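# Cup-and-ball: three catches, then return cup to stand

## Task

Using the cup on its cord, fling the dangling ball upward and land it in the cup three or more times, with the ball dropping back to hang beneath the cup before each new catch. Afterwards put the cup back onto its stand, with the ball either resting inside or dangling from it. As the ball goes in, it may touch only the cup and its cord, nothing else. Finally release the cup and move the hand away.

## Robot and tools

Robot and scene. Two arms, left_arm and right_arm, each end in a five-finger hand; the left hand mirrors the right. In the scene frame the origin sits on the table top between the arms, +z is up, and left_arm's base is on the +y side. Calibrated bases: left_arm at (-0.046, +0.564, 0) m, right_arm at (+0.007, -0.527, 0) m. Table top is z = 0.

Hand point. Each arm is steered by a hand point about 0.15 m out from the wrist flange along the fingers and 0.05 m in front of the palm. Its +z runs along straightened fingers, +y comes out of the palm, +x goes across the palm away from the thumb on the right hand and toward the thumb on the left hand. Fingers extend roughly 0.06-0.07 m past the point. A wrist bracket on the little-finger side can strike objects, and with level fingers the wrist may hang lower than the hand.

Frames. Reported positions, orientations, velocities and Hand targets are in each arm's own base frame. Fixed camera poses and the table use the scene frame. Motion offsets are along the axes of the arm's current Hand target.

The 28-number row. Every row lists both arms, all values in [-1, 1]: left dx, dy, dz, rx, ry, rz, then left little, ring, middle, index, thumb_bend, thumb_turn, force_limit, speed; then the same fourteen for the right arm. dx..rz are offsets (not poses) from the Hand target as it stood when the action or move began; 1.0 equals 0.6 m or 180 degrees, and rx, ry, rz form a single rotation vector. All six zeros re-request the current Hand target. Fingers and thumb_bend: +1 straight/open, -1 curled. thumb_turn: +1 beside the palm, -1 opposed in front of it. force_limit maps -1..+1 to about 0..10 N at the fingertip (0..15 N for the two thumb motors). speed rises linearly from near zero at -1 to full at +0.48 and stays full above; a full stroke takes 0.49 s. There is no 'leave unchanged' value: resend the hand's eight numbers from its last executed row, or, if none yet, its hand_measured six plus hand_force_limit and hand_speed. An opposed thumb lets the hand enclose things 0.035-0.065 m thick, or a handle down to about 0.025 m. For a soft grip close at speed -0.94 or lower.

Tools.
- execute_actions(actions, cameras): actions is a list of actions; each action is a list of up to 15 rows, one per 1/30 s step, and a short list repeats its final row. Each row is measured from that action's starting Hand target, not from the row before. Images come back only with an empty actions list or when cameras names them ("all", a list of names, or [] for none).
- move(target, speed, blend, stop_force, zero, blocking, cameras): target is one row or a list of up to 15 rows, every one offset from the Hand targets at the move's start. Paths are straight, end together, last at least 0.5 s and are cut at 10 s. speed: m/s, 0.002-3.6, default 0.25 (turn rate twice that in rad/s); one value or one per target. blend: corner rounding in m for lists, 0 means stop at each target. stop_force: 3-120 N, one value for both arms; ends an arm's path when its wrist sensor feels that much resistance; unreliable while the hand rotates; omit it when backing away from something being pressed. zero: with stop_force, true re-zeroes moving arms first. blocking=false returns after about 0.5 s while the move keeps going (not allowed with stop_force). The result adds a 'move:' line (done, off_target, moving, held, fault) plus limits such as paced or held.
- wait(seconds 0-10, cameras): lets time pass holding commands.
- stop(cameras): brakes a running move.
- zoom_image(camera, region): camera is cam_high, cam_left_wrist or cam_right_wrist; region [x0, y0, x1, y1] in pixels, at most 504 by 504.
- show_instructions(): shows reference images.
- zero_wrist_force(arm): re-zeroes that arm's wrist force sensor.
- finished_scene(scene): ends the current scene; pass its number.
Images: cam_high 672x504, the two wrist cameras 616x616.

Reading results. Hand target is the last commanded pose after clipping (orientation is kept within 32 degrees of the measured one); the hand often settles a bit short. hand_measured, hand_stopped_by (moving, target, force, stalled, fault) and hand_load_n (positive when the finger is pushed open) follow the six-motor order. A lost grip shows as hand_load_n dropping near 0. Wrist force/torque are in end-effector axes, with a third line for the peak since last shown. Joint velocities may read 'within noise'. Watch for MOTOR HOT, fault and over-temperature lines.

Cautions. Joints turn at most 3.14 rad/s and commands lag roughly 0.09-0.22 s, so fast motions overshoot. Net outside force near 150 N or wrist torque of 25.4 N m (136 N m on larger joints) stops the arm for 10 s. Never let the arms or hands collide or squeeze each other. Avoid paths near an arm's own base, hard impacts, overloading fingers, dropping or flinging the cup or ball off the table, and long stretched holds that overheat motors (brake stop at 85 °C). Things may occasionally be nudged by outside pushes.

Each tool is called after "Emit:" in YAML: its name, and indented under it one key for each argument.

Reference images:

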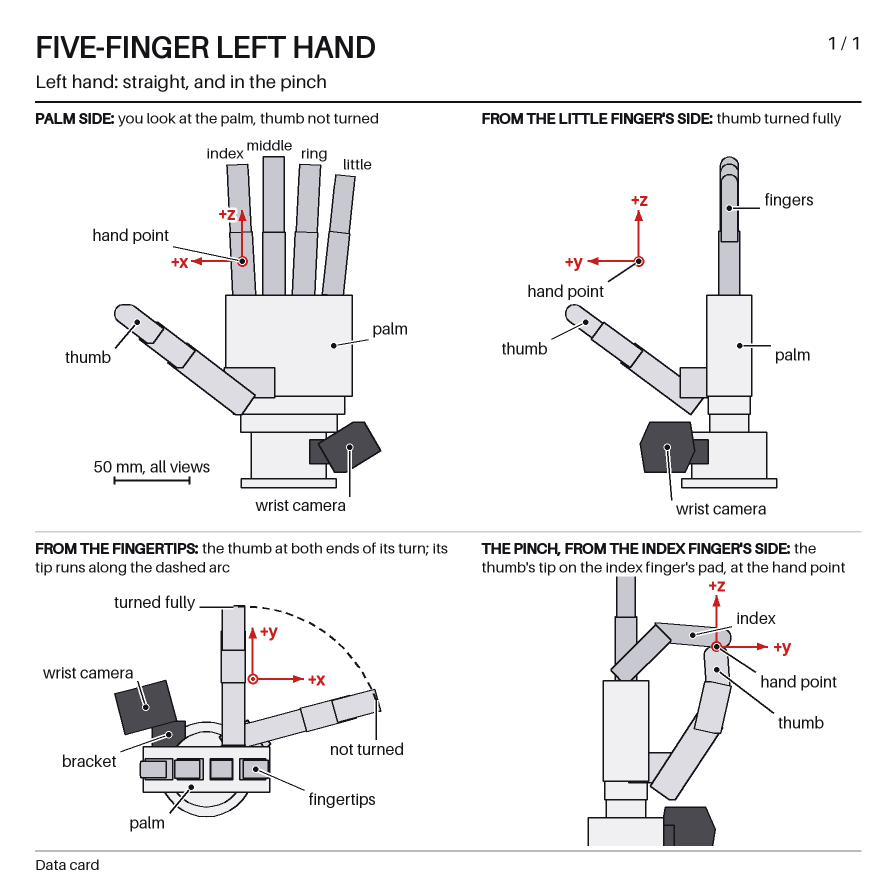

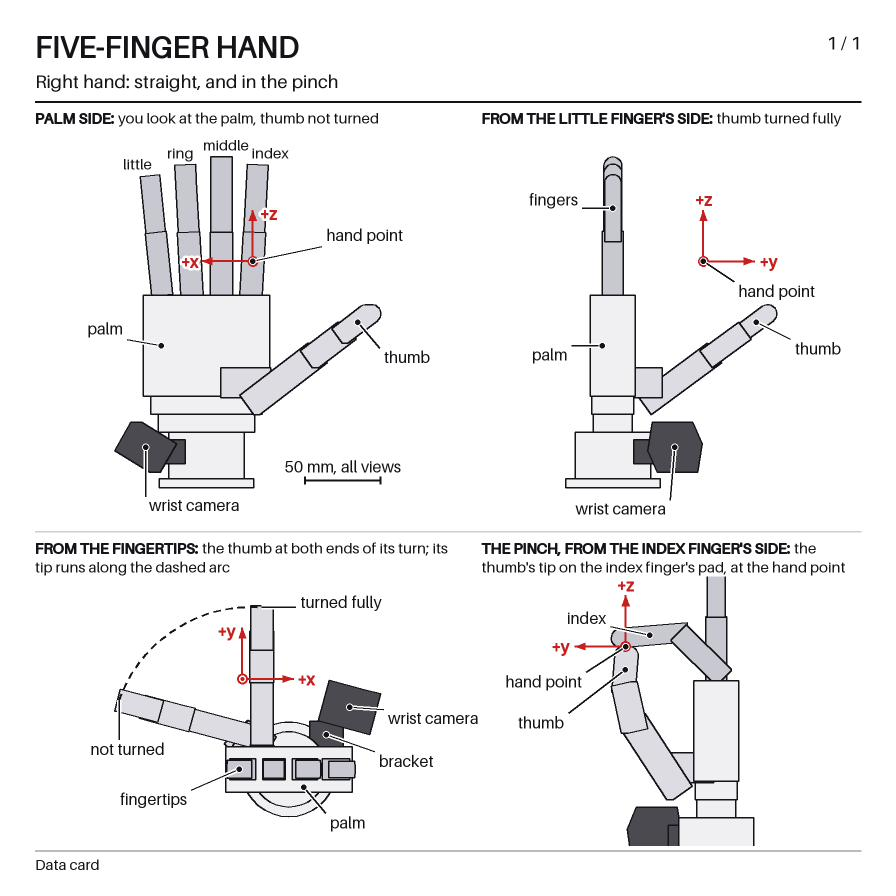

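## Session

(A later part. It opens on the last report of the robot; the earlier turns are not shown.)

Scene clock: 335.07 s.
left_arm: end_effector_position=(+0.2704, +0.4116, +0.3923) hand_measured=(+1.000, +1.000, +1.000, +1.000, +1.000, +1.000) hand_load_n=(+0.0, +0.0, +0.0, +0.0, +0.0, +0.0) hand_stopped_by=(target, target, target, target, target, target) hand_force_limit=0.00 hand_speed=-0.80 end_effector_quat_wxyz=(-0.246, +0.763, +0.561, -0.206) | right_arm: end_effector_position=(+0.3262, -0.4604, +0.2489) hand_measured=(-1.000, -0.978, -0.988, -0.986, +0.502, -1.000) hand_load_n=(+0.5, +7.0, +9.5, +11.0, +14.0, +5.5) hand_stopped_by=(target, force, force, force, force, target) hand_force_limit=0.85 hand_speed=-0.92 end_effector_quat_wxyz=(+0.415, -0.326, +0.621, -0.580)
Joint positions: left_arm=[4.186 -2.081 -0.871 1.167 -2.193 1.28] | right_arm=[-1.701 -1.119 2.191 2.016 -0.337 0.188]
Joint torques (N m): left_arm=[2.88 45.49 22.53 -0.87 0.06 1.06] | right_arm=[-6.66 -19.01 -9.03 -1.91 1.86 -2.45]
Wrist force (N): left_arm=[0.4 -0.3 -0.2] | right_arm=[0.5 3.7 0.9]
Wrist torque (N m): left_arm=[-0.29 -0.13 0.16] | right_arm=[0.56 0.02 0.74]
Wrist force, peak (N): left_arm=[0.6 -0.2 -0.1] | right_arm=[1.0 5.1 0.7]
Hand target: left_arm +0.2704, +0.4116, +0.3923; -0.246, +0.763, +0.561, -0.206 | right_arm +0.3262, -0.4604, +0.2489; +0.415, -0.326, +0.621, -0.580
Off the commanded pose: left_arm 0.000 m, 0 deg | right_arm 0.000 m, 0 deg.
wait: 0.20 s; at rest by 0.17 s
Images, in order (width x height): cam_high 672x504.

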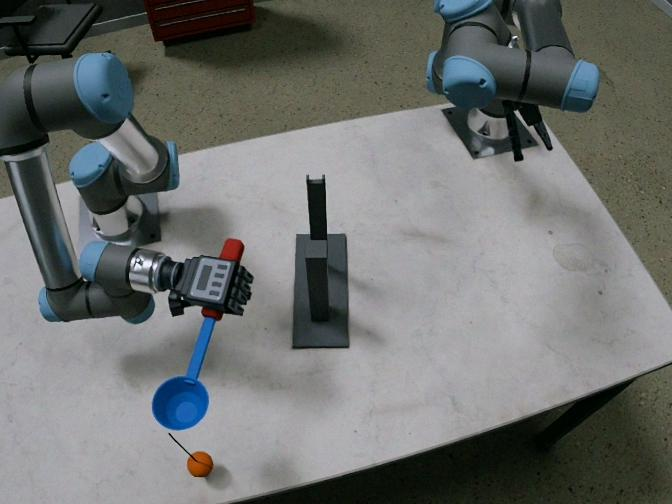

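Emit:
move:
  target: [0,0,0,0,0,0,1,1,1,1,1,1,0,-0.8,-0.0025,-0.0182,0.0003,0,0,0,-1,-1,-1,-1,-1,-1,0.85,-0.92]
  speed: 0.02
  cameras: ["cam_high"]

Emit:
zoom_image:
  camera: "cam_high"
  region: [120, 400, 230, 504]

Emit:
wait:
  seconds: 0.2
  cameras: ["cam_high"]

Emit:
zoom_image:
  camera: "cam_high"
  region: [120, 400, 230, 504]

Emit:
wait:
  seconds: 0.2
  cameras: ["cam_high"]

Emit:
zoom_image:
  camera: "cam_high"
  region: [120, 400, 230, 504]

Scene clock: 347.07 s.
left_arm: end_effector_position=(+0.2704, +0.4116, +0.3923) hand_measured=(+1.000, +1.000, +1.000, +1.000, +1.000, +1.000) hand_load_n=(+0.0, +0.0, +0.0, +0.0, +0.0, +0.0) hand_stopped_by=(target, target, target, target, target, target) hand_force_limit=0.00 hand_speed=-0.80 end_effector_quat_wxyz=(-0.246, +0.763, +0.561, -0.206) | right_arm: end_effector_position=(+0.3262, -0.4604, +0.2601) hand_measured=(-1.000, -0.978, -0.988, -0.986, +0.502, -1.000) hand_load_n=(+0.5, +7.0, +9.0, +10.5, +13.5, +5.5) hand_stopped_by=(target, force, force, force, force, target) hand_force_limit=0.85 hand_speed=-0.92 end_effector_quat_wxyz=(+0.415, -0.326, +0.621, -0.580)
Joint positions: left_arm=[4.186 -2.081 -0.871 1.167 -2.193 1.28] | right_arm=[-1.701 -1.147 2.187 2.047 -0.337 0.188]
Joint torques (N m): left_arm=[1.4 45.99 21.78 -0.83 -0.03 0.91] | right_arm=[-7.39 -16.83 -14.06 -2.2 2.24 -2.53]
Wrist force (N): left_arm=[0.3 -0.2 -0.1] | right_arm=[0.6 5.0 1.1]
Wrist torque (N m): left_arm=[-0.26 -0.12 0.15] | right_arm=[0.63 0.03 0.75]
Wrist force, peak (N): left_arm=[0.5 -0.5 -0.3] | right_arm=[1.3 5.5 1.2]
Hand target: left_arm +0.2704, +0.4116, +0.3923; -0.246, +0.763, +0.561, -0.206 | right_arm +0.3262, -0.4604, +0.2599; +0.415, -0.326, +0.621, -0.580
Off the commanded pose: left_arm 0.000 m, 0 deg | right_arm 0.000 m, 0 deg.
move: done
Images, in order (width x height): cam_high 672x504.

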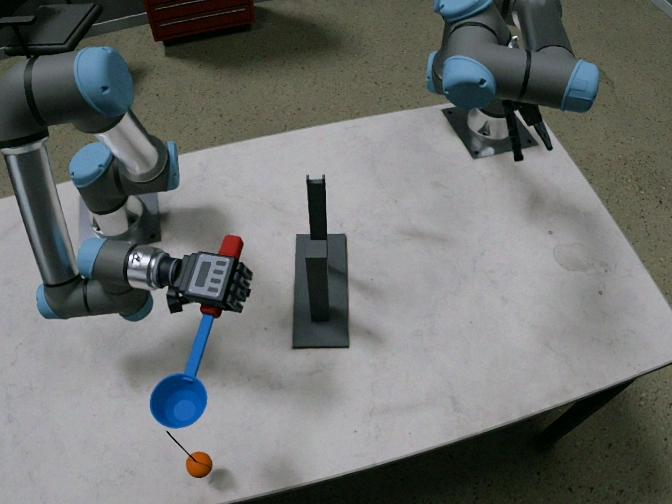

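Scaled by 4.582 from the camera's 672x504 image, which has a finer 960x720 frame.

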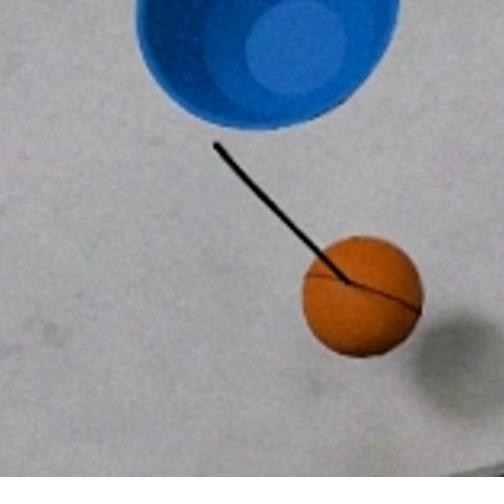

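Scene clock: 347.27 s.
left_arm: end_effector_position=(+0.2704, +0.4116, +0.3923) hand_measured=(+1.000, +1.000, +1.000, +1.000, +1.000, +1.000) hand_load_n=(+0.0, +0.0, +0.0, +0.0, +0.0, +0.0) hand_stopped_by=(target, target, target, target, target, target) hand_force_limit=0.00 hand_speed=-0.80 end_effector_quat_wxyz=(-0.246, +0.763, +0.561, -0.206) | right_arm: end_effector_position=(+0.3262, -0.4604, +0.2600) hand_measured=(-1.000, -0.978, -0.988, -0.986, +0.502, -1.000) hand_load_n=(+0.5, +7.0, +9.5, +10.5, +14.0, +5.5) hand_stopped_by=(target, force, force, force, force, target) hand_force_limit=0.85 hand_speed=-0.92 end_effector_quat_wxyz=(+0.415, -0.326, +0.621, -0.580)
Joint positions: left_arm=[4.186 -2.081 -0.871 1.167 -2.193 1.28] | right_arm=[-1.701 -1.146 2.187 2.047 -0.337 0.188]
Joint torques (N m): left_arm=[1.88 45.08 21.98 -0.8 -0.12 1.03] | right_arm=[-6.93 -17.79 -9.78 -2.36 2.2 -2.78]
Wrist force (N): left_arm=[0.5 -0.2 -0.4] | right_arm=[0.8 4.6 1.0]
Wrist torque (N m): left_arm=[-0.26 -0.15 0.17] | right_arm=[0.60 0.01 0.76]
Wrist force, peak (N): left_arm=[0.5 -0.2 -0.4] | right_arm=[0.9 5.5 0.9]
Hand target: left_arm +0.2704, +0.4116, +0.3923; -0.246, +0.763, +0.561, -0.206 | right_arm +0.3262, -0.4604, +0.2599; +0.415, -0.326, +0.621, -0.580
Off the commanded pose: left_arm 0.000 m, 0 deg | right_arm 0.000 m, 0 deg.
wait: 0.20 s; at rest by 0.17 s
Images, in order (width x height): cam_high 672x504.

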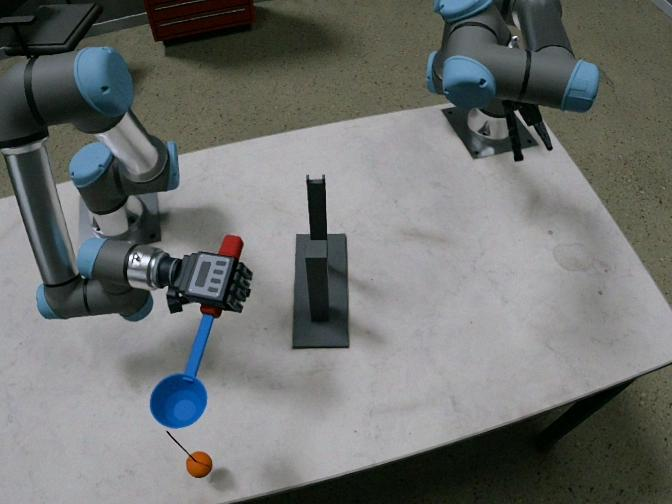

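Scaled by 4.582 from the camera's 672x504 image, which has a finer 960x720 frame.

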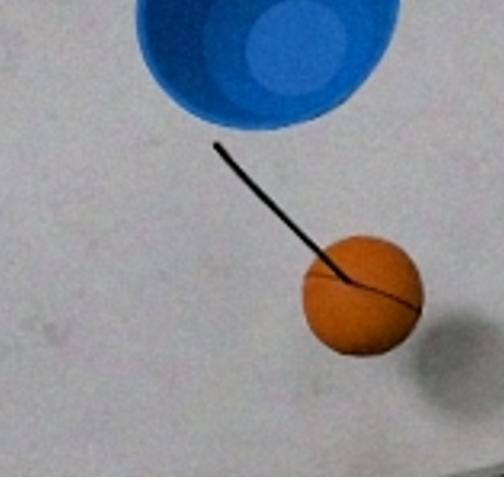

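Scene clock: 347.47 s.
left_arm: end_effector_position=(+0.2704, +0.4116, +0.3923) hand_measured=(+1.000, +1.000, +1.000, +1.000, +1.000, +1.000) hand_load_n=(+0.0, +0.0, +0.0, +0.0, +0.0, +0.0) hand_stopped_by=(target, target, target, target, target, target) hand_force_limit=0.00 hand_speed=-0.80 end_effector_quat_wxyz=(-0.246, +0.763, +0.561, -0.206) | right_arm: end_effector_position=(+0.3262, -0.4604, +0.2600) hand_measured=(-1.000, -0.978, -0.988, -0.986, +0.502, -1.000) hand_load_n=(+0.5, +7.0, +9.5, +10.5, +14.0, +5.5) hand_stopped_by=(target, force, force, force, force, target) hand_force_limit=0.85 hand_speed=-0.92 end_effector_quat_wxyz=(+0.415, -0.326, +0.621, -0.580)
Joint positions: left_arm=[4.186 -2.081 -0.871 1.167 -2.193 1.28] | right_arm=[-1.701 -1.146 2.187 2.047 -0.337 0.188]
Joint torques (N m): left_arm=[1.97 45.5 22.14 -0.88 -0.02 1.06] | right_arm=[-7.12 -16.99 -7.12 -2.43 2.11 -2.72]
Wrist force (N): left_arm=[0.2 -0.3 -0.2] | right_arm=[0.8 4.7 0.7]
Wrist torque (N m): left_arm=[-0.28 -0.10 0.15] | right_arm=[0.63 0.01 0.77]
Wrist force, peak (N): left_arm=[0.3 -0.5 -0.3] | right_arm=[0.7 5.2 0.9]
Hand target: left_arm +0.2704, +0.4116, +0.3923; -0.246, +0.763, +0.561, -0.206 | right_arm +0.3262, -0.4604, +0.2599; +0.415, -0.326, +0.621, -0.580
Off the commanded pose: left_arm 0.000 m, 0 deg | right_arm 0.000 m, 0 deg.
wait: 0.20 s; at rest by 0.17 s
Images, in order (width x height): cam_high 672x504.

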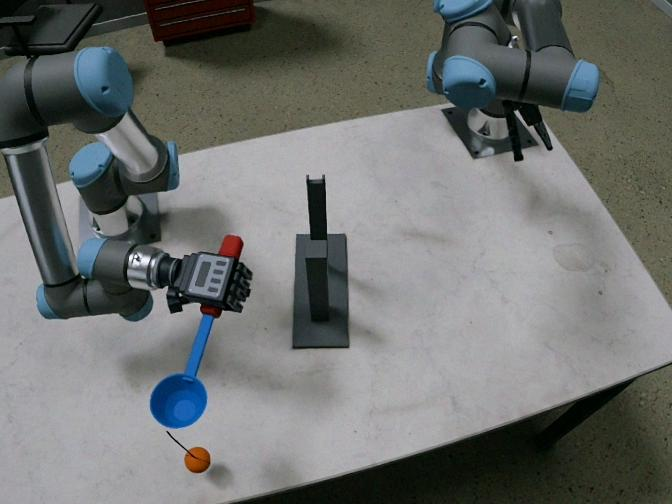

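Scaled by 4.582 from the camera's 672x504 image, which has a finer 960x720 frame.

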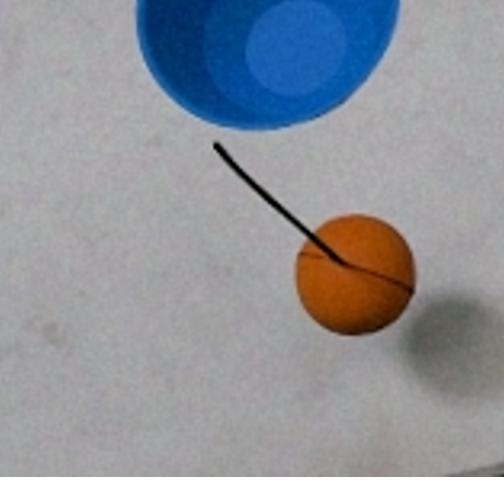

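Emit:
wait:
  seconds: 0.1

Emit:
execute_actions:
  actions:
    - [[0,0,0,0,0,0,1,1,1,1,1,1,0,-0.8,0.0000,-0.0000,0.0000,0,0,0,-1,-1,-1,-1,-1,-1,0.85,-0.92]]

Scene clock: 353.17 s.
left_arm: end_effector_position=(+0.2704, +0.4116, +0.3923) hand_measured=(+1.000, +1.000, +1.000, +1.000, +1.000, +1.000) hand_load_n=(+0.0, +0.0, +0.0, +0.5, +0.0, +0.0) hand_stopped_by=(target, target, target, target, target, target) hand_force_limit=0.00 hand_speed=-0.80 end_effector_quat_wxyz=(-0.246, +0.763, +0.561, -0.206) | right_arm: end_effector_position=(+0.3262, -0.4604, +0.2599) hand_measured=(-1.000, -0.978, -0.988, -0.986, +0.502, -1.000) hand_load_n=(+0.5, +7.0, +9.5, +10.5, +14.0, +5.5) hand_stopped_by=(target, force, force, force, force, target) hand_force_limit=0.85 hand_speed=-0.92 end_effector_quat_wxyz=(+0.415, -0.326, +0.621, -0.580)
Joint positions: left_arm=[4.186 -2.081 -0.871 1.167 -2.193 1.28] | right_arm=[-1.701 -1.146 2.187 2.047 -0.337 0.188]
Joint torques (N m): left_arm=[1.92 45.17 21.57 -0.86 -0.08 0.96] | right_arm=[-0.27 -17.33 -4.72 -2.16 0.96 -2.76]
Wrist force (N): left_arm=[0.5 -0.2 -0.1] | right_arm=[0.8 4.9 0.8]
Wrist torque (N m): left_arm=[-0.28 -0.14 0.17] | right_arm=[0.57 0.03 0.75]
Wrist force, peak (N): left_arm=[0.6 -0.6 -0.1] | right_arm=[1.0 5.4 1.2]
Hand target: left_arm +0.2704, +0.4116, +0.3923; -0.246, +0.763, +0.561, -0.206 | right_arm +0.3262, -0.4604, +0.2599; +0.415, -0.326, +0.621, -0.580
Off the commanded pose: left_arm 0.000 m, 0 deg | right_arm 0.000 m, 0 deg.
wait: 0.10 s; at rest from the start

Scene clock: 353.87 s.
left_arm: end_effector_position=(+0.2704, +0.4116, +0.3923) hand_measured=(+1.000, +1.000, +1.000, +1.000, +1.000, +1.000) hand_load_n=(+0.0, +0.0, +0.0, +0.0, +0.0, +0.0) hand_stopped_by=(target, target, target, target, target, target) hand_force_limit=0.00 hand_speed=-0.80 end_effector_quat_wxyz=(-0.246, +0.763, +0.561, -0.206) | right_arm: end_effector_position=(+0.3262, -0.4604, +0.2599) hand_measured=(-1.000, -0.978, -0.988, -0.986, +0.502, -1.000) hand_load_n=(+0.5, +7.0, +9.5, +11.0, +14.0, +6.0) hand_stopped_by=(target, force, force, force, force, target) hand_force_limit=0.85 hand_speed=-0.92 end_effector_quat_wxyz=(+0.415, -0.326, +0.621, -0.580)
Joint positions: left_arm=[4.186 -2.081 -0.871 1.167 -2.193 1.28] | right_arm=[-1.701 -1.146 2.187 2.047 -0.337 0.188]
Joint torques (N m): left_arm=[1.32 45.8 21.7 -0.88 0.08 1.05] | right_arm=[0.33 -17.3 -4.6 -2.33 0.8 -2.32]
Wrist force (N): left_arm=[0.5 -0.3 -0.1] | right_arm=[0.7 4.4 0.5]
Wrist torque (N m): left_arm=[-0.29 -0.14 0.17] | right_arm=[0.63 0.03 0.75]
Wrist force, peak (N): left_arm=[0.6 -0.3 -0.1] | right_arm=[1.1 5.2 0.9]
Hand target: left_arm +0.2704, +0.4116, +0.3923; -0.246, +0.763, +0.561, -0.206 | right_arm +0.3262, -0.4604, +0.2599; +0.415, -0.326, +0.621, -0.580
Off the commanded pose: left_arm 0.000 m, 0 deg | right_arm 0.000 m, 0 deg.
Step readings (end_effector_position of left_arm | right_arm):
0: (+0.2704, +0.4116, +0.3923) | (+0.3262, -0.4604, +0.2599)
1: (+0.2704, +0.4116, +0.3923) | (+0.3262, -0.4604, +0.2599)
2: (+0.2704, +0.4116, +0.3923) | (+0.3262, -0.4604, +0.2599)
4: (+0.2704, +0.4116, +0.3923) | (+0.3262, -0.4604, +0.2599)
8: (+0.2704, +0.4116, +0.3923) | (+0.3262, -0.4604, +0.2599)
15: (+0.2704, +0.4116, +0.3923) | (+0.3262, -0.4604, +0.2599)

Emit:
wait:
  seconds: 0.1

Emit:
execute_actions:
  actions:
    - [[0,0,0,0,0,0,1,1,1,1,1,1,0,-0.8,0.0000,-0.0000,0.0000,0,0,0,-1,-1,-1,-1,-1,-1,0.85,-0.92]]

Scene clock: 358.07 s.
left_arm: end_effector_position=(+0.2704, +0.4116, +0.3923) hand_measured=(+1.000, +1.000, +1.000, +1.000, +1.000, +1.000) hand_load_n=(+0.0, +0.0, +0.0, -0.5, +0.0, +0.0) hand_stopped_by=(target, target, target, target, target, target) hand_force_limit=0.00 hand_speed=-0.80 end_effector_quat_wxyz=(-0.246, +0.763, +0.561, -0.206) | right_arm: end_effector_position=(+0.3262, -0.4604, +0.2599) hand_measured=(-1.000, -0.978, -0.988, -0.986, +0.502, -1.000) hand_load_n=(+0.5, +7.0, +9.5, +11.0, +13.5, +5.5) hand_stopped_by=(target, force, force, force, force, target) hand_force_limit=0.85 hand_speed=-0.92 end_effector_quat_wxyz=(+0.415, -0.326, +0.621, -0.580)
Joint positions: left_arm=[4.186 -2.081 -0.871 1.167 -2.193 1.28] | right_arm=[-1.701 -1.146 2.187 2.047 -0.337 0.188]
Joint torques (N m): left_arm=[1.17 45.55 21.53 -0.81 -0.06 0.89] | right_arm=[5.56 -17 -7.25 -2.38 -0.21 0.34]
Wrist force (N): left_arm=[0.2 -0.2 0.0] | right_arm=[0.8 3.8 1.0]
Wrist torque (N m): left_arm=[-0.28 -0.10 0.15] | right_arm=[0.56 -0.02 0.77]
Wrist force, peak (N): left_arm=[0.7 -0.3 -0.2] | right_arm=[0.5 5.5 0.9]
Hand target: left_arm +0.2704, +0.4116, +0.3923; -0.246, +0.763, +0.561, -0.206 | right_arm +0.3262, -0.4604, +0.2599; +0.415, -0.326, +0.621, -0.580
Off the commanded pose: left_arm 0.000 m, 0 deg | right_arm 0.000 m, 0 deg.
wait: 0.10 s; at rest from the start

Scene clock: 358.77 s.
left_arm: end_effector_position=(+0.2704, +0.4116, +0.3923) hand_measured=(+1.000, +1.000, +1.000, +1.000, +1.000, +1.000) hand_load_n=(+0.0, +0.0, +0.0, +0.0, +0.0, -0.5) hand_stopped_by=(target, target, target, target, target, target) hand_force_limit=0.00 hand_speed=-0.80 end_effector_quat_wxyz=(-0.246, +0.763, +0.561, -0.206) | right_arm: end_effector_position=(+0.3262, -0.4604, +0.2599) hand_measured=(-1.000, -0.978, -0.988, -0.986, +0.502, -1.000) hand_load_n=(+1.0, +7.0, +9.0, +11.0, +14.0, +5.5) hand_stopped_by=(target, force, force, force, force, target) hand_force_limit=0.85 hand_speed=-0.92 end_effector_quat_wxyz=(+0.415, -0.326, +0.621, -0.580)
Joint positions: left_arm=[4.186 -2.081 -0.871 1.167 -2.193 1.28] | right_arm=[-1.701 -1.146 2.187 2.047 -0.337 0.188]
Joint torques (N m): left_arm=[0.56 45.1 21.18 -0.93 -0.12 1] | right_arm=[6.42 -17.18 -7.85 -2.4 -0.33 0.72]
Wrist force (N): left_arm=[0.5 -0.4 -0.2] | right_arm=[1.0 4.5 0.9]
Wrist torque (N m): left_arm=[-0.30 -0.15 0.17] | right_arm=[0.58 -0.03 0.77]
Wrist force, peak (N): left_arm=[0.5 -0.3 -0.5] | right_arm=[0.4 5.8 1.0]
Hand target: left_arm +0.2704, +0.4116, +0.3923; -0.246, +0.763, +0.561, -0.206 | right_arm +0.3262, -0.4604, +0.2599; +0.415, -0.326, +0.621, -0.580
Off the commanded pose: left_arm 0.000 m, 0 deg | right_arm 0.000 m, 0 deg.
Step readings (end_effector_position of left_arm | right_arm):
0: (+0.2704, +0.4116, +0.3923) | (+0.3262, -0.4604, +0.2599)
1: (+0.2704, +0.4116, +0.3923) | (+0.3262, -0.4604, +0.2599)
2: (+0.2704, +0.4116, +0.3923) | (+0.3262, -0.4604, +0.2599)
4: (+0.2704, +0.4116, +0.3923) | (+0.3262, -0.4604, +0.2599)
8: (+0.2704, +0.4116, +0.3923) | (+0.3262, -0.4604, +0.2599)
15: (+0.2704, +0.4116, +0.3923) | (+0.3262, -0.4604, +0.2599)

Emit:
wait:
  seconds: 1.0

Emit:
execute_actions:
  actions:
    - [[0,0,0,0,0,0,1,1,1,1,1,1,0,-0.8,0.0080,-0.0010,0.0063,0,0,0,-1,-1,-1,-1,-1,-1,0.85,-0.92]]
  cameras: ["cam_high"]

Emit:
zoom_image:
  camera: "cam_high"
  region: [120, 400, 230, 504]

Emit:
wait:
  seconds: 0.2
  cameras: ["cam_high"]

Emit:
zoom_image:
  camera: "cam_high"
  region: [120, 400, 230, 504]

Emit:
wait:
  seconds: 0.2
  cameras: ["cam_high"]

Emit:
zoom_image:
  camera: "cam_high"
  region: [120, 400, 230, 504]

Scene clock: 366.43 s.
left_arm: end_effector_position=(+0.2704, +0.4116, +0.3923) hand_measured=(+1.000, +1.000, +1.000, +1.000, +1.000, +1.000) hand_load_n=(+0.0, +0.0, +0.0, +0.0, +0.0, -0.5) hand_stopped_by=(target, target, target, target, target, target) hand_force_limit=0.00 hand_speed=-0.80 end_effector_quat_wxyz=(-0.246, +0.763, +0.561, -0.206) | right_arm: end_effector_position=(+0.3262, -0.4604, +0.2599) hand_measured=(-1.000, -0.978, -0.988, -0.986, +0.502, -1.000) hand_load_n=(+0.5, +7.5, +9.5, +10.5, +14.0, +5.5) hand_stopped_by=(target, force, force, force, force, target) hand_force_limit=0.85 hand_speed=-0.92 end_effector_quat_wxyz=(+0.415, -0.326, +0.621, -0.580)
Joint positions: left_arm=[4.186 -2.081 -0.871 1.167 -2.193 1.28] | right_arm=[-1.701 -1.146 2.187 2.047 -0.337 0.188]
Joint torques (N m): left_arm=[1.25 45.39 20.96 -0.88 -0.11 1] | right_arm=[5.89 -17.41 -11.88 -2.31 -1.31 1.05]
Wrist force (N): left_arm=[0.4 -0.2 -0.2] | right_arm=[0.8 3.8 0.4]
Wrist torque (N m): left_arm=[-0.26 -0.14 0.16] | right_arm=[0.60 0.00 0.76]
Wrist force, peak (N): left_arm=[0.6 -0.4 -0.2] | right_arm=[0.7 5.7 0.9]
Hand target: left_arm +0.2704, +0.4116, +0.3923; -0.246, +0.763, +0.561, -0.206 | right_arm +0.3262, -0.4604, +0.2599; +0.415, -0.326, +0.621, -0.580
Off the commanded pose: left_arm 0.000 m, 0 deg | right_arm 0.000 m, 0 deg.
wait: 1.00 s; at rest from the start

Scene clock: 367.13 s.
left_arm: end_effector_position=(+0.2704, +0.4116, +0.3923) hand_measured=(+1.000, +1.000, +1.000, +1.000, +1.000, +1.000) hand_load_n=(+0.0, +0.5, +0.0, +0.0, +0.0, +0.0) hand_stopped_by=(target, target, target, target, target, target) hand_force_limit=0.00 hand_speed=-0.80 end_effector_quat_wxyz=(-0.246, +0.763, +0.561, -0.206) | right_arm: end_effector_position=(+0.3274, -0.4664, +0.2599) hand_measured=(-1.000, -0.978, -0.988, -0.986, +0.502, -1.000) hand_load_n=(+1.0, +7.0, +9.5, +11.0, +14.0, +5.5) hand_stopped_by=(target, force, force, force, force, target) hand_force_limit=0.85 hand_speed=-0.92 end_effector_quat_wxyz=(+0.415, -0.326, +0.621, -0.580)
Joint positions: left_arm=[4.186 -2.081 -0.871 1.167 -2.193 1.28] | right_arm=[-1.696 -1.137 2.17 2.056 -0.342 0.187]
Joint torques (N m): left_arm=[0.79 45.16 21.21 -0.88 -0.07 0.89] | right_arm=[-7.89 -41.23 -13.75 -1.97 2.36 -2.75]
Wrist force (N): left_arm=[0.6 -0.3 -0.4] | right_arm=[0.9 4.1 0.9]
Wrist torque (N m): left_arm=[-0.27 -0.18 0.18] | right_arm=[0.57 -0.01 0.77]
Wrist force, peak (N): left_arm=[0.6 -0.3 -0.4] | right_arm=[0.9 5.7 0.9]
Hand target: left_arm +0.2704, +0.4116, +0.3923; -0.246, +0.763, +0.561, -0.206 | right_arm +0.3274, -0.4664, +0.2599; +0.415, -0.326, +0.621, -0.580
Off the commanded pose: left_arm 0.000 m, 0 deg | right_arm 0.000 m, 0 deg.
Step readings (end_effector_position of left_arm | right_arm):
0: (+0.2704, +0.4116, +0.3923) | (+0.3262, -0.4604, +0.2599)
1: (+0.2704, +0.4116, +0.3923) | (+0.3262, -0.4605, +0.2599)
2: (+0.2704, +0.4116, +0.3923) | (+0.3265, -0.4618, +0.2599)
4: (+0.2704, +0.4116, +0.3923) | (+0.3272, -0.4659, +0.2599)
8: (+0.2704, +0.4116, +0.3923) | (+0.3275, -0.4668, +0.2599)
15: (+0.2704, +0.4116, +0.3923) | (+0.3274, -0.4664, +0.2599)
Images, in order (width x height): cam_high 672x504.

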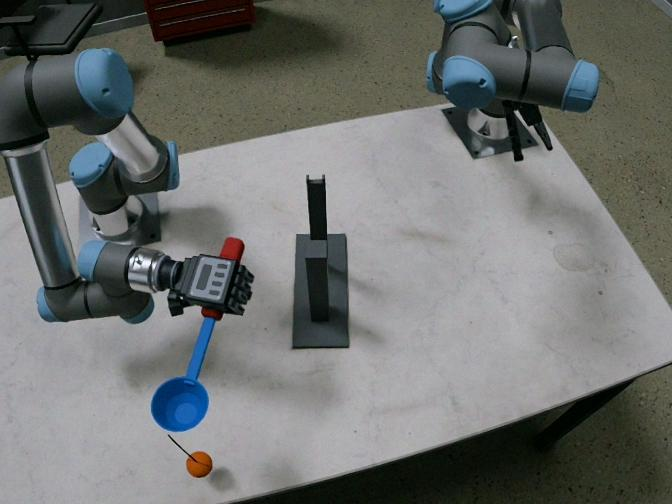

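Scaled by 4.582 from the camera's 672x504 image, which has a finer 960x720 frame.

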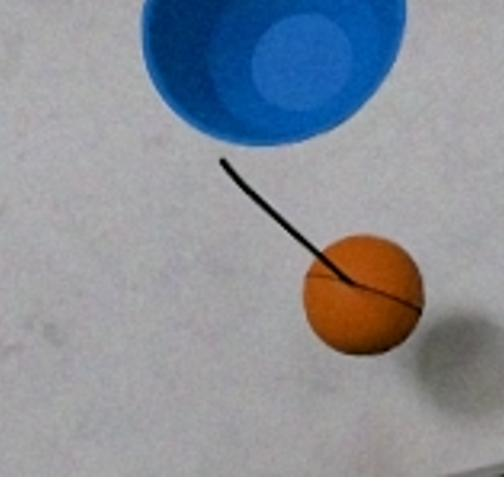

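Scene clock: 367.33 s.
left_arm: end_effector_position=(+0.2704, +0.4116, +0.3923) hand_measured=(+1.000, +1.000, +1.000, +1.000, +1.000, +1.000) hand_load_n=(+0.0, +0.0, +0.0, +0.0, +0.0, +0.0) hand_stopped_by=(target, target, target, target, target, target) hand_force_limit=0.00 hand_speed=-0.80 end_effector_quat_wxyz=(-0.246, +0.763, +0.561, -0.206) | right_arm: end_effector_position=(+0.3274, -0.4664, +0.2599) hand_measured=(-1.000, -0.978, -0.988, -0.986, +0.502, -1.000) hand_load_n=(+0.5, +7.0, +9.5, +11.0, +13.5, +5.5) hand_stopped_by=(target, force, force, force, force, target) hand_force_limit=0.85 hand_speed=-0.92 end_effector_quat_wxyz=(+0.415, -0.326, +0.621, -0.580)
Joint positions: left_arm=[4.186 -2.081 -0.871 1.167 -2.193 1.28] | right_arm=[-1.696 -1.137 2.17 2.056 -0.342 0.187]
Joint torques (N m): left_arm=[1.34 45.34 21.58 -0.79 -0.16 0.91] | right_arm=[-8.42 -41.37 -15.64 -1.8 2.37 -2.73]
Wrist force (N): left_arm=[0.2 -0.1 -0.2] | right_arm=[0.9 5.2 0.9]
Wrist torque (N m): left_arm=[-0.25 -0.11 0.15] | right_arm=[0.61 0.01 0.76]
Wrist force, peak (N): left_arm=[0.4 -0.3 -0.2] | right_arm=[0.9 5.2 0.9]
Hand target: left_arm +0.2704, +0.4116, +0.3923; -0.246, +0.763, +0.561, -0.206 | right_arm +0.3274, -0.4664, +0.2599; +0.415, -0.326, +0.621, -0.580
Off the commanded pose: left_arm 0.000 m, 0 deg | right_arm 0.000 m, 0 deg.
wait: 0.20 s; at rest by 0.17 s
Images, in order (width x height): cam_high 672x504.

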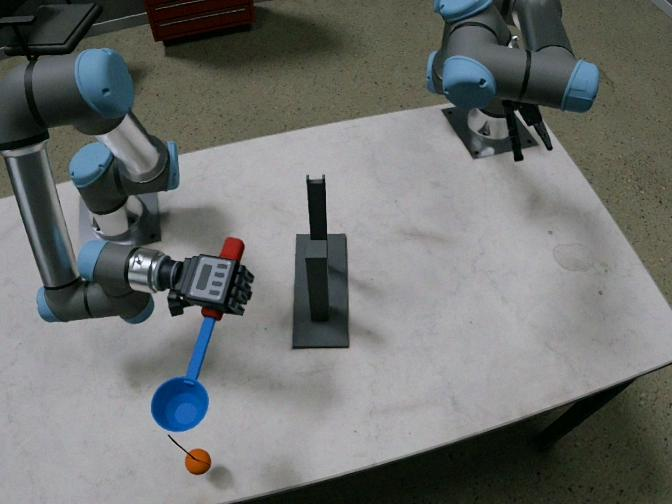

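Scaled by 4.582 from the camera's 672x504 image, which has a finer 960x720 frame.

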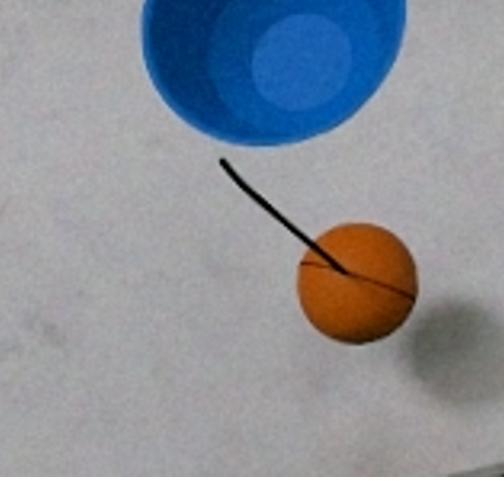

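Scene clock: 367.53 s.
left_arm: end_effector_position=(+0.2704, +0.4116, +0.3923) hand_measured=(+1.000, +1.000, +1.000, +1.000, +1.000, +1.000) hand_load_n=(+0.0, +0.0, +0.0, +0.0, +0.0, +0.0) hand_stopped_by=(target, target, target, target, target, target) hand_force_limit=0.00 hand_speed=-0.80 end_effector_quat_wxyz=(-0.246, +0.763, +0.561, -0.206) | right_arm: end_effector_position=(+0.3274, -0.4664, +0.2599) hand_measured=(-1.000, -0.978, -0.988, -0.986, +0.502, -1.000) hand_load_n=(+0.5, +7.0, +9.5, +10.5, +14.0, +5.5) hand_stopped_by=(target, force, force, force, force, target) hand_force_limit=0.85 hand_speed=-0.92 end_effector_quat_wxyz=(+0.415, -0.326, +0.621, -0.580)
Joint positions: left_arm=[4.186 -2.081 -0.871 1.167 -2.193 1.28] | right_arm=[-1.696 -1.137 2.17 2.056 -0.342 0.187]
Joint torques (N m): left_arm=[0.89 45.39 21.82 -0.86 -0.06 0.99] | right_arm=[-7.91 -41.84 -17.03 -1.55 2.34 -2.7]
Wrist force (N): left_arm=[0.4 -0.3 -0.3] | right_arm=[0.5 4.1 0.8]
Wrist torque (N m): left_arm=[-0.28 -0.14 0.16] | right_arm=[0.59 0.04 0.75]
Wrist force, peak (N): left_arm=[0.6 -0.2 0.0] | right_arm=[0.5 5.2 0.9]
Hand target: left_arm +0.2704, +0.4116, +0.3923; -0.246, +0.763, +0.561, -0.206 | right_arm +0.3274, -0.4664, +0.2599; +0.415, -0.326, +0.621, -0.580
Off the commanded pose: left_arm 0.000 m, 0 deg | right_arm 0.000 m, 0 deg.
wait: 0.20 s; at rest by 0.17 s
Images, in order (width x height): cam_high 672x504.

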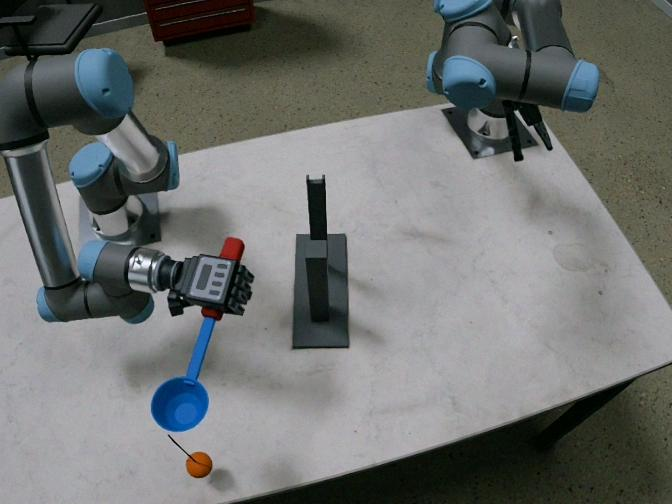

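Scaled by 4.582 from the camera's 672x504 image, which has a finer 960x720 frame.

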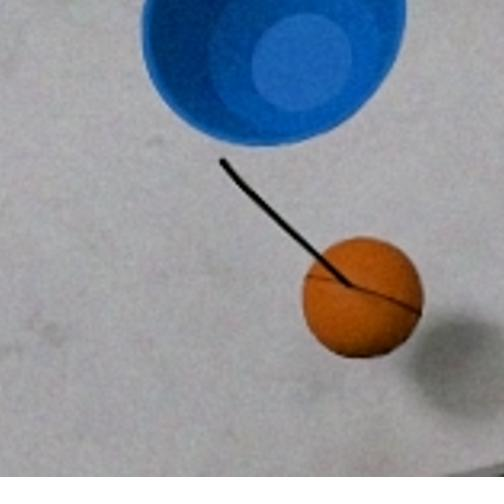

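Emit:
wait:
  seconds: 0.1

Scene clock: 372.67 s.
left_arm: end_effector_position=(+0.2704, +0.4116, +0.3923) hand_measured=(+1.000, +1.000, +1.000, +1.000, +1.000, +1.000) hand_load_n=(+0.0, +0.0, +0.0, +0.0, +0.0, +0.0) hand_stopped_by=(target, target, target, target, target, target) hand_force_limit=0.00 hand_speed=-0.80 end_effector_quat_wxyz=(-0.246, +0.763, +0.561, -0.206) | right_arm: end_effector_position=(+0.3274, -0.4664, +0.2599) hand_measured=(-1.000, -0.978, -0.988, -0.986, +0.502, -1.000) hand_load_n=(+0.5, +7.0, +9.5, +10.5, +14.0, +5.5) hand_stopped_by=(target, force, force, force, force, target) hand_force_limit=0.85 hand_speed=-0.92 end_effector_quat_wxyz=(+0.415, -0.326, +0.621, -0.580)
Joint positions: left_arm=[4.186 -2.081 -0.871 1.167 -2.193 1.28] | right_arm=[-1.696 -1.137 2.17 2.056 -0.342 0.187]
Joint torques (N m): left_arm=[1.3 45.05 21.31 -0.85 0.03 0.92] | right_arm=[-7.97 -41.1 -18.47 -0.32 2.09 -2.74]
Wrist force (N): left_arm=[0.4 -0.4 -0.3] | right_arm=[0.7 4.8 1.1]
Wrist torque (N m): left_arm=[-0.29 -0.14 0.17] | right_arm=[0.55 0.02 0.74]
Wrist force, peak (N): left_arm=[0.6 -0.4 -0.3] | right_arm=[0.7 5.7 0.9]
Hand target: left_arm +0.2704, +0.4116, +0.3923; -0.246, +0.763, +0.561, -0.206 | right_arm +0.3274, -0.4664, +0.2599; +0.415, -0.326, +0.621, -0.580
Off the commanded pose: left_arm 0.000 m, 0 deg | right_arm 0.000 m, 0 deg.
wait: 0.10 s; at rest from the start

Emit:
wait:
  seconds: 0.9

Emit:
execute_actions:
  actions:
    - [[0,0,0,0,0,0,1,1,1,1,1,1,0,-0.8,0.0075,-0.0009,0.0070,0,0,0,-1,-1,-1,-1,-1,-1,0.85,-0.92]]

Scene clock: 375.97 s.
left_arm: end_effector_position=(+0.2704, +0.4116, +0.3923) hand_measured=(+1.000, +1.000, +1.000, +1.000, +1.000, +1.000) hand_load_n=(+0.0, +0.0, +0.0, +0.0, +0.0, +0.0) hand_stopped_by=(target, target, target, target, target, target) hand_force_limit=0.00 hand_speed=-0.80 end_effector_quat_wxyz=(-0.246, +0.763, +0.561, -0.206) | right_arm: end_effector_position=(+0.3274, -0.4664, +0.2599) hand_measured=(-1.000, -0.978, -0.988, -0.986, +0.502, -1.000) hand_load_n=(+0.5, +7.0, +9.5, +10.5, +13.5, +5.5) hand_stopped_by=(target, force, force, force, force, target) hand_force_limit=0.85 hand_speed=-0.92 end_effector_quat_wxyz=(+0.415, -0.326, +0.621, -0.580)
Joint positions: left_arm=[4.186 -2.081 -0.871 1.167 -2.193 1.28] | right_arm=[-1.696 -1.137 2.17 2.056 -0.342 0.187]
Joint torques (N m): left_arm=[1.21 44.74 21.34 -0.89 -0.03 0.87] | right_arm=[-7.84 -41.78 -18.88 -0.35 2.05 -2.74]
Wrist force (N): left_arm=[0.4 -0.1 -0.1] | right_arm=[0.7 4.3 0.6]
Wrist torque (N m): left_arm=[-0.26 -0.12 0.15] | right_arm=[0.61 0.02 0.76]
Wrist force, peak (N): left_arm=[0.7 -0.2 -0.1] | right_arm=[1.1 5.6 0.8]
Hand target: left_arm +0.2704, +0.4116, +0.3923; -0.246, +0.763, +0.561, -0.206 | right_arm +0.3274, -0.4664, +0.2599; +0.415, -0.326, +0.621, -0.580
Off the commanded pose: left_arm 0.000 m, 0 deg | right_arm 0.000 m, 0 deg.
wait: 0.90 s; at rest from the start

Scene clock: 376.67 s.
left_arm: end_effector_position=(+0.2704, +0.4116, +0.3923) hand_measured=(+1.000, +1.000, +1.000, +1.000, +1.000, +1.000) hand_load_n=(+0.0, +0.0, +0.0, +0.0, +0.0, +0.0) hand_stopped_by=(target, target, target, target, target, target) hand_force_limit=0.00 hand_speed=-0.80 end_effector_quat_wxyz=(-0.246, +0.763, +0.561, -0.206) | right_arm: end_effector_position=(+0.3291, -0.4723, +0.2599) hand_measured=(-1.000, -0.978, -0.988, -0.986, +0.502, -1.000) hand_load_n=(+1.0, +7.0, +9.5, +10.5, +14.0, +5.5) hand_stopped_by=(target, force, force, force, force, target) hand_force_limit=0.85 hand_speed=-0.92 end_effector_quat_wxyz=(+0.415, -0.326, +0.621, -0.580)
Joint positions: left_arm=[4.186 -2.081 -0.871 1.167 -2.193 1.28] | right_arm=[-1.689 -1.127 2.152 2.065 -0.349 0.186]
Joint torques (N m): left_arm=[0.36 45.22 21.89 -0.92 -0.08 0.88] | right_arm=[-7.98 -41.19 -13.09 -1.99 2.27 -0.54]
Wrist force (N): left_arm=[0.4 -0.2 -0.1] | right_arm=[0.7 5.1 0.9]
Wrist torque (N m): left_arm=[-0.28 -0.14 0.16] | right_arm=[0.59 0.03 0.75]
Wrist force, peak (N): left_arm=[0.6 -0.3 -0.2] | right_arm=[1.6 5.3 1.4]
Hand target: left_arm +0.2704, +0.4116, +0.3923; -0.246, +0.763, +0.561, -0.206 | right_arm +0.3291, -0.4724, +0.2599; +0.415, -0.326, +0.621, -0.580
Off the commanded pose: left_arm 0.000 m, 0 deg | right_arm 0.000 m, 0 deg.
Step readings (end_effector_position of left_arm | right_arm):
0: (+0.2704, +0.4116, +0.3923) | (+0.3274, -0.4664, +0.2599)
1: (+0.2704, +0.4116, +0.3923) | (+0.3274, -0.4666, +0.2600)
2: (+0.2704, +0.4116, +0.3923) | (+0.3278, -0.4679, +0.2601)
4: (+0.2704, +0.4116, +0.3923) | (+0.3288, -0.4717, +0.2601)
8: (+0.2704, +0.4116, +0.3923) | (+0.3292, -0.4728, +0.2599)
15: (+0.2704, +0.4116, +0.3923) | (+0.3291, -0.4723, +0.2599)

Emit:
wait:
  seconds: 0.1
  cameras: ["cam_high"]

Emit:
zoom_image:
  camera: "cam_high"
  region: [120, 400, 230, 504]

Emit:
wait:
  seconds: 0.2
  cameras: ["cam_high"]

Emit:
zoom_image:
  camera: "cam_high"
  region: [120, 400, 230, 504]

Emit:
wait:
  seconds: 0.2
  cameras: ["cam_high"]

Emit:
zoom_image:
  camera: "cam_high"
  region: [120, 400, 230, 504]

Scene clock: 379.77 s.
left_arm: end_effector_position=(+0.2704, +0.4116, +0.3923) hand_measured=(+1.000, +1.000, +1.000, +1.000, +1.000, +1.000) hand_load_n=(+0.0, +0.0, +0.0, +0.0, +0.0, +0.0) hand_stopped_by=(target, target, target, target, target, target) hand_force_limit=0.00 hand_speed=-0.80 end_effector_quat_wxyz=(-0.246, +0.763, +0.561, -0.206) | right_arm: end_effector_position=(+0.3291, -0.4724, +0.2599) hand_measured=(-1.000, -0.978, -0.988, -0.986, +0.502, -1.000) hand_load_n=(+0.5, +7.0, +9.0, +10.5, +13.5, +5.5) hand_stopped_by=(target, force, force, force, force, target) hand_force_limit=0.85 hand_speed=-0.92 end_effector_quat_wxyz=(+0.415, -0.326, +0.621, -0.580)
Joint positions: left_arm=[4.186 -2.081 -0.871 1.167 -2.193 1.28] | right_arm=[-1.689 -1.127 2.152 2.065 -0.349 0.187]
Joint torques (N m): left_arm=[0.53 45.16 21.4 -0.82 -0.07 0.96] | right_arm=[-7.8 -42.54 -18.33 -0.35 2.18 1.37]
Wrist force (N): left_arm=[0.6 -0.3 0.0] | right_arm=[0.8 5.3 0.9]
Wrist torque (N m): left_arm=[-0.29 -0.16 0.18] | right_arm=[0.60 0.02 0.76]
Wrist force, peak (N): left_arm=[0.5 -0.5 -0.2] | right_arm=[0.9 5.7 1.1]
Hand target: left_arm +0.2704, +0.4116, +0.3923; -0.246, +0.763, +0.561, -0.206 | right_arm +0.3291, -0.4724, +0.2599; +0.415, -0.326, +0.621, -0.580
Off the commanded pose: left_arm 0.000 m, 0 deg | right_arm 0.000 m, 0 deg.
wait: 0.10 s; at rest from the start
Images, in order (width x height): cam_high 672x504.

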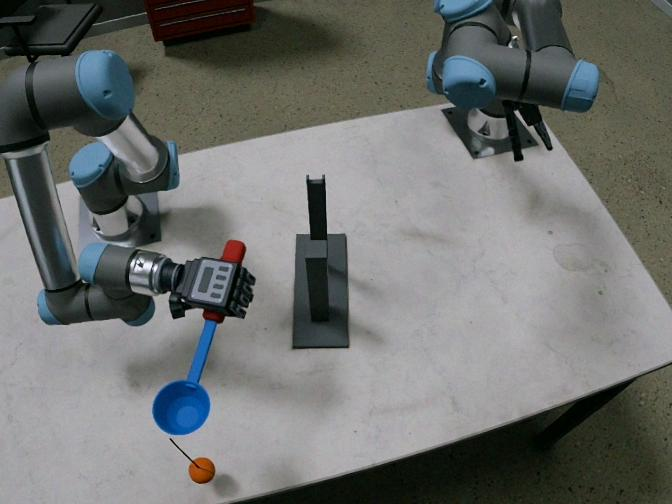

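Scaled by 4.582 from the camera's 672x504 image, which has a finer 960x720 frame.

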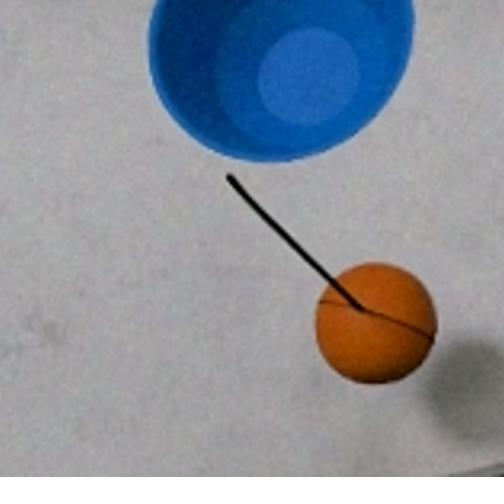

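Scene clock: 379.97 s.
left_arm: end_effector_position=(+0.2704, +0.4116, +0.3923) hand_measured=(+1.000, +1.000, +1.000, +1.000, +1.000, +1.000) hand_load_n=(+0.0, +0.0, +0.0, +0.0, +0.0, +0.0) hand_stopped_by=(target, target, target, target, target, target) hand_force_limit=0.00 hand_speed=-0.80 end_effector_quat_wxyz=(-0.246, +0.763, +0.561, -0.206) | right_arm: end_effector_position=(+0.3291, -0.4724, +0.2599) hand_measured=(-1.000, -0.978, -0.988, -0.986, +0.502, -1.000) hand_load_n=(+0.5, +7.0, +9.5, +11.0, +14.0, +5.5) hand_stopped_by=(target, force, force, force, force, target) hand_force_limit=0.85 hand_speed=-0.92 end_effector_quat_wxyz=(+0.415, -0.326, +0.621, -0.580)
Joint positions: left_arm=[4.186 -2.081 -0.871 1.167 -2.193 1.28] | right_arm=[-1.689 -1.127 2.152 2.065 -0.349 0.187]
Joint torques (N m): left_arm=[0.64 45.09 21.19 -0.88 -0.09 0.89] | right_arm=[-7.89 -41.76 -18.16 -0.21 2.18 1.5]
Wrist force (N): left_arm=[0.5 -0.3 -0.2] | right_arm=[0.3 4.0 0.7]
Wrist torque (N m): left_arm=[-0.28 -0.15 0.17] | right_arm=[0.59 0.06 0.74]
Wrist force, peak (N): left_arm=[0.6 -0.2 -0.1] | right_arm=[0.8 5.1 0.8]
Hand target: left_arm +0.2704, +0.4116, +0.3923; -0.246, +0.763, +0.561, -0.206 | right_arm +0.3291, -0.4724, +0.2599; +0.415, -0.326, +0.621, -0.580
Off the commanded pose: left_arm 0.000 m, 0 deg | right_arm 0.000 m, 0 deg.
wait: 0.20 s; at rest by 0.17 s
Images, in order (width x height): cam_high 672x504.

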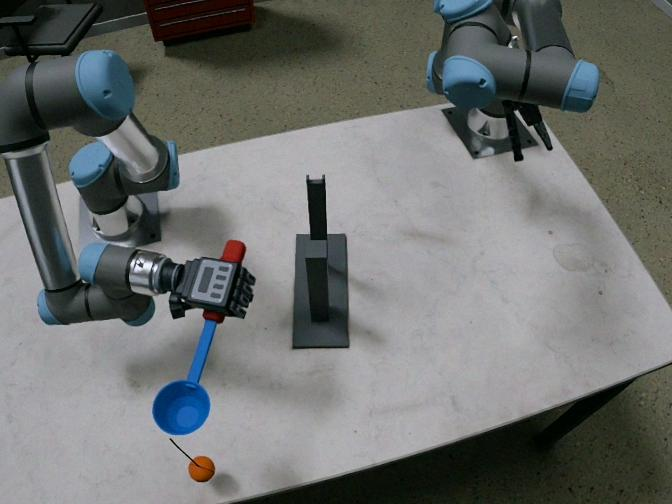

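Scaled by 4.582 from the camera's 672x504 image, which has a finer 960x720 frame.

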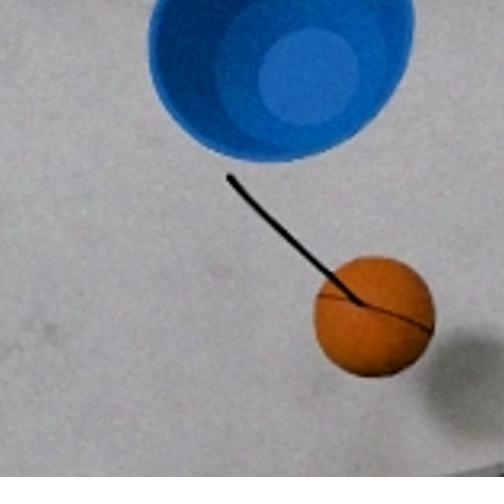

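Scene clock: 380.17 s.
left_arm: end_effector_position=(+0.2704, +0.4116, +0.3923) hand_measured=(+1.000, +1.000, +1.000, +1.000, +1.000, +1.000) hand_load_n=(+0.0, +0.0, +0.0, +0.0, +0.0, +0.0) hand_stopped_by=(target, target, target, target, target, target) hand_force_limit=0.00 hand_speed=-0.80 end_effector_quat_wxyz=(-0.246, +0.763, +0.561, -0.206) | right_arm: end_effector_position=(+0.3291, -0.4724, +0.2599) hand_measured=(-1.000, -0.978, -0.988, -0.986, +0.502, -1.000) hand_load_n=(+0.5, +7.0, +9.5, +11.0, +13.5, +5.5) hand_stopped_by=(target, force, force, force, force, target) hand_force_limit=0.85 hand_speed=-0.92 end_effector_quat_wxyz=(+0.415, -0.326, +0.621, -0.580)
Joint positions: left_arm=[4.186 -2.081 -0.871 1.167 -2.193 1.28] | right_arm=[-1.689 -1.127 2.152 2.065 -0.349 0.187]
Joint torques (N m): left_arm=[0.33 45.23 21.06 -0.96 -0.01 0.93] | right_arm=[-7.8 -41.62 -18.8 -0.34 2.2 1.35]
Wrist force (N): left_arm=[0.1 -0.4 -0.3] | right_arm=[0.4 5.1 1.1]
Wrist torque (N m): left_arm=[-0.29 -0.10 0.15] | right_arm=[0.58 0.07 0.73]
Wrist force, peak (N): left_arm=[0.5 -0.1 -0.2] | right_arm=[0.6 5.4 1.0]
Hand target: left_arm +0.2704, +0.4116, +0.3923; -0.246, +0.763, +0.561, -0.206 | right_arm +0.3291, -0.4724, +0.2599; +0.415, -0.326, +0.621, -0.580
Off the commanded pose: left_arm 0.000 m, 0 deg | right_arm 0.000 m, 0 deg.
wait: 0.20 s; at rest by 0.17 s
Images, in order (width x height): cam_high 672x504.

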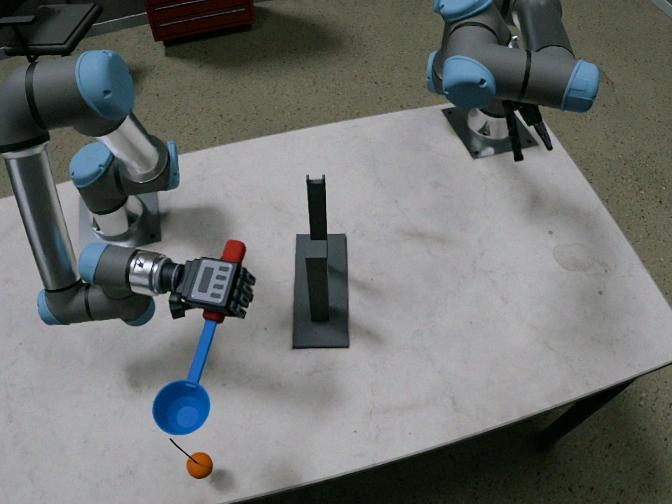

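Scaled by 4.582 from the camera's 672x504 image, which has a finer 960x720 frame.

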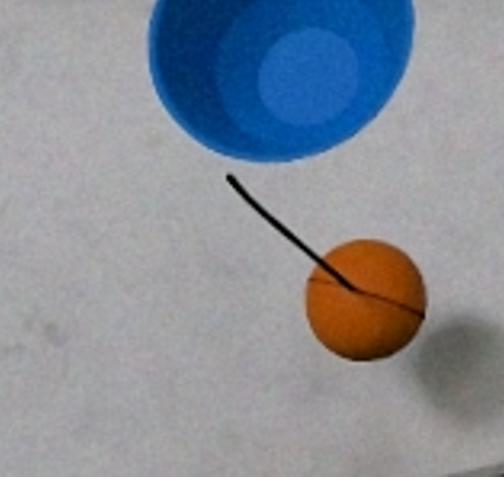

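Emit:
move:
  target: [0.03,0,0,0,0,0,1,1,1,1,1,1,0,-0.8,0,0,0,0,0,0,-1,-1,-1,-1,-1,-1,0.85,-0.92]
  speed: 0.002
  blocking: false

Scene clock: 400.37 s.
left_arm: end_effector_position=(+0.2707, +0.4124, +0.3922) hand_measured=(+1.000, +1.000, +1.000, +1.000, +1.000, +1.000) hand_load_n=(+0.0, +0.0, +0.0, +0.0, +0.0, +0.0) hand_stopped_by=(target, target, target, target, target, target) hand_force_limit=0.00 hand_speed=-0.80 end_effector_quat_wxyz=(-0.246, +0.763, +0.561, -0.206) end_effector_velocity=(+0.000, +0.002, +0.000) end_effector_angular_velocity=(+0.001, -0.001, +0.002) | right_arm: end_effector_position=(+0.3291, -0.4724, +0.2599) hand_measured=(-1.000, -0.978, -0.988, -0.986, +0.502, -1.000) hand_load_n=(+0.5, +7.0, +9.5, +11.0, +13.5, +5.5) hand_stopped_by=(target, force, force, force, force, target) hand_force_limit=0.85 hand_speed=-0.92 end_effector_quat_wxyz=(+0.415, -0.326, +0.621, -0.580)
Joint positions: left_arm=[4.187 -2.083 -0.867 1.166 -2.193 1.28] | right_arm=[-1.689 -1.127 2.152 2.065 -0.349 0.187]
Joint velocities: left_arm=[0.002 -0.005 0.008 -0.002 0 0.001] | right_arm=[within noise]
Joint torques (N m): left_arm=[13.25 30.57 30.45 -4.88 -2.13 1.89] | right_arm=[-7.18 -41.67 -18.26 -0.32 1.49 1.4]
Wrist force (N): left_arm=[0.5 -0.2 -0.3] | right_arm=[0.9 4.8 0.9]
Wrist torque (N m): left_arm=[-0.27 -0.15 0.10] | right_arm=[0.56 0.00 0.76]
Wrist force, peak (N): left_arm=[0.6 -0.5 -0.2] | right_arm=[1.3 5.8 0.8]
Hand target: left_arm +0.2707, +0.4126, +0.3922; -0.246, +0.763, +0.561, -0.206 | right_arm +0.3291, -0.4724, +0.2599; +0.415, -0.326, +0.621, -0.580
Off the commanded pose: left_arm 0.017 m, 0 deg | right_arm 0.000 m, 0 deg.
move: running


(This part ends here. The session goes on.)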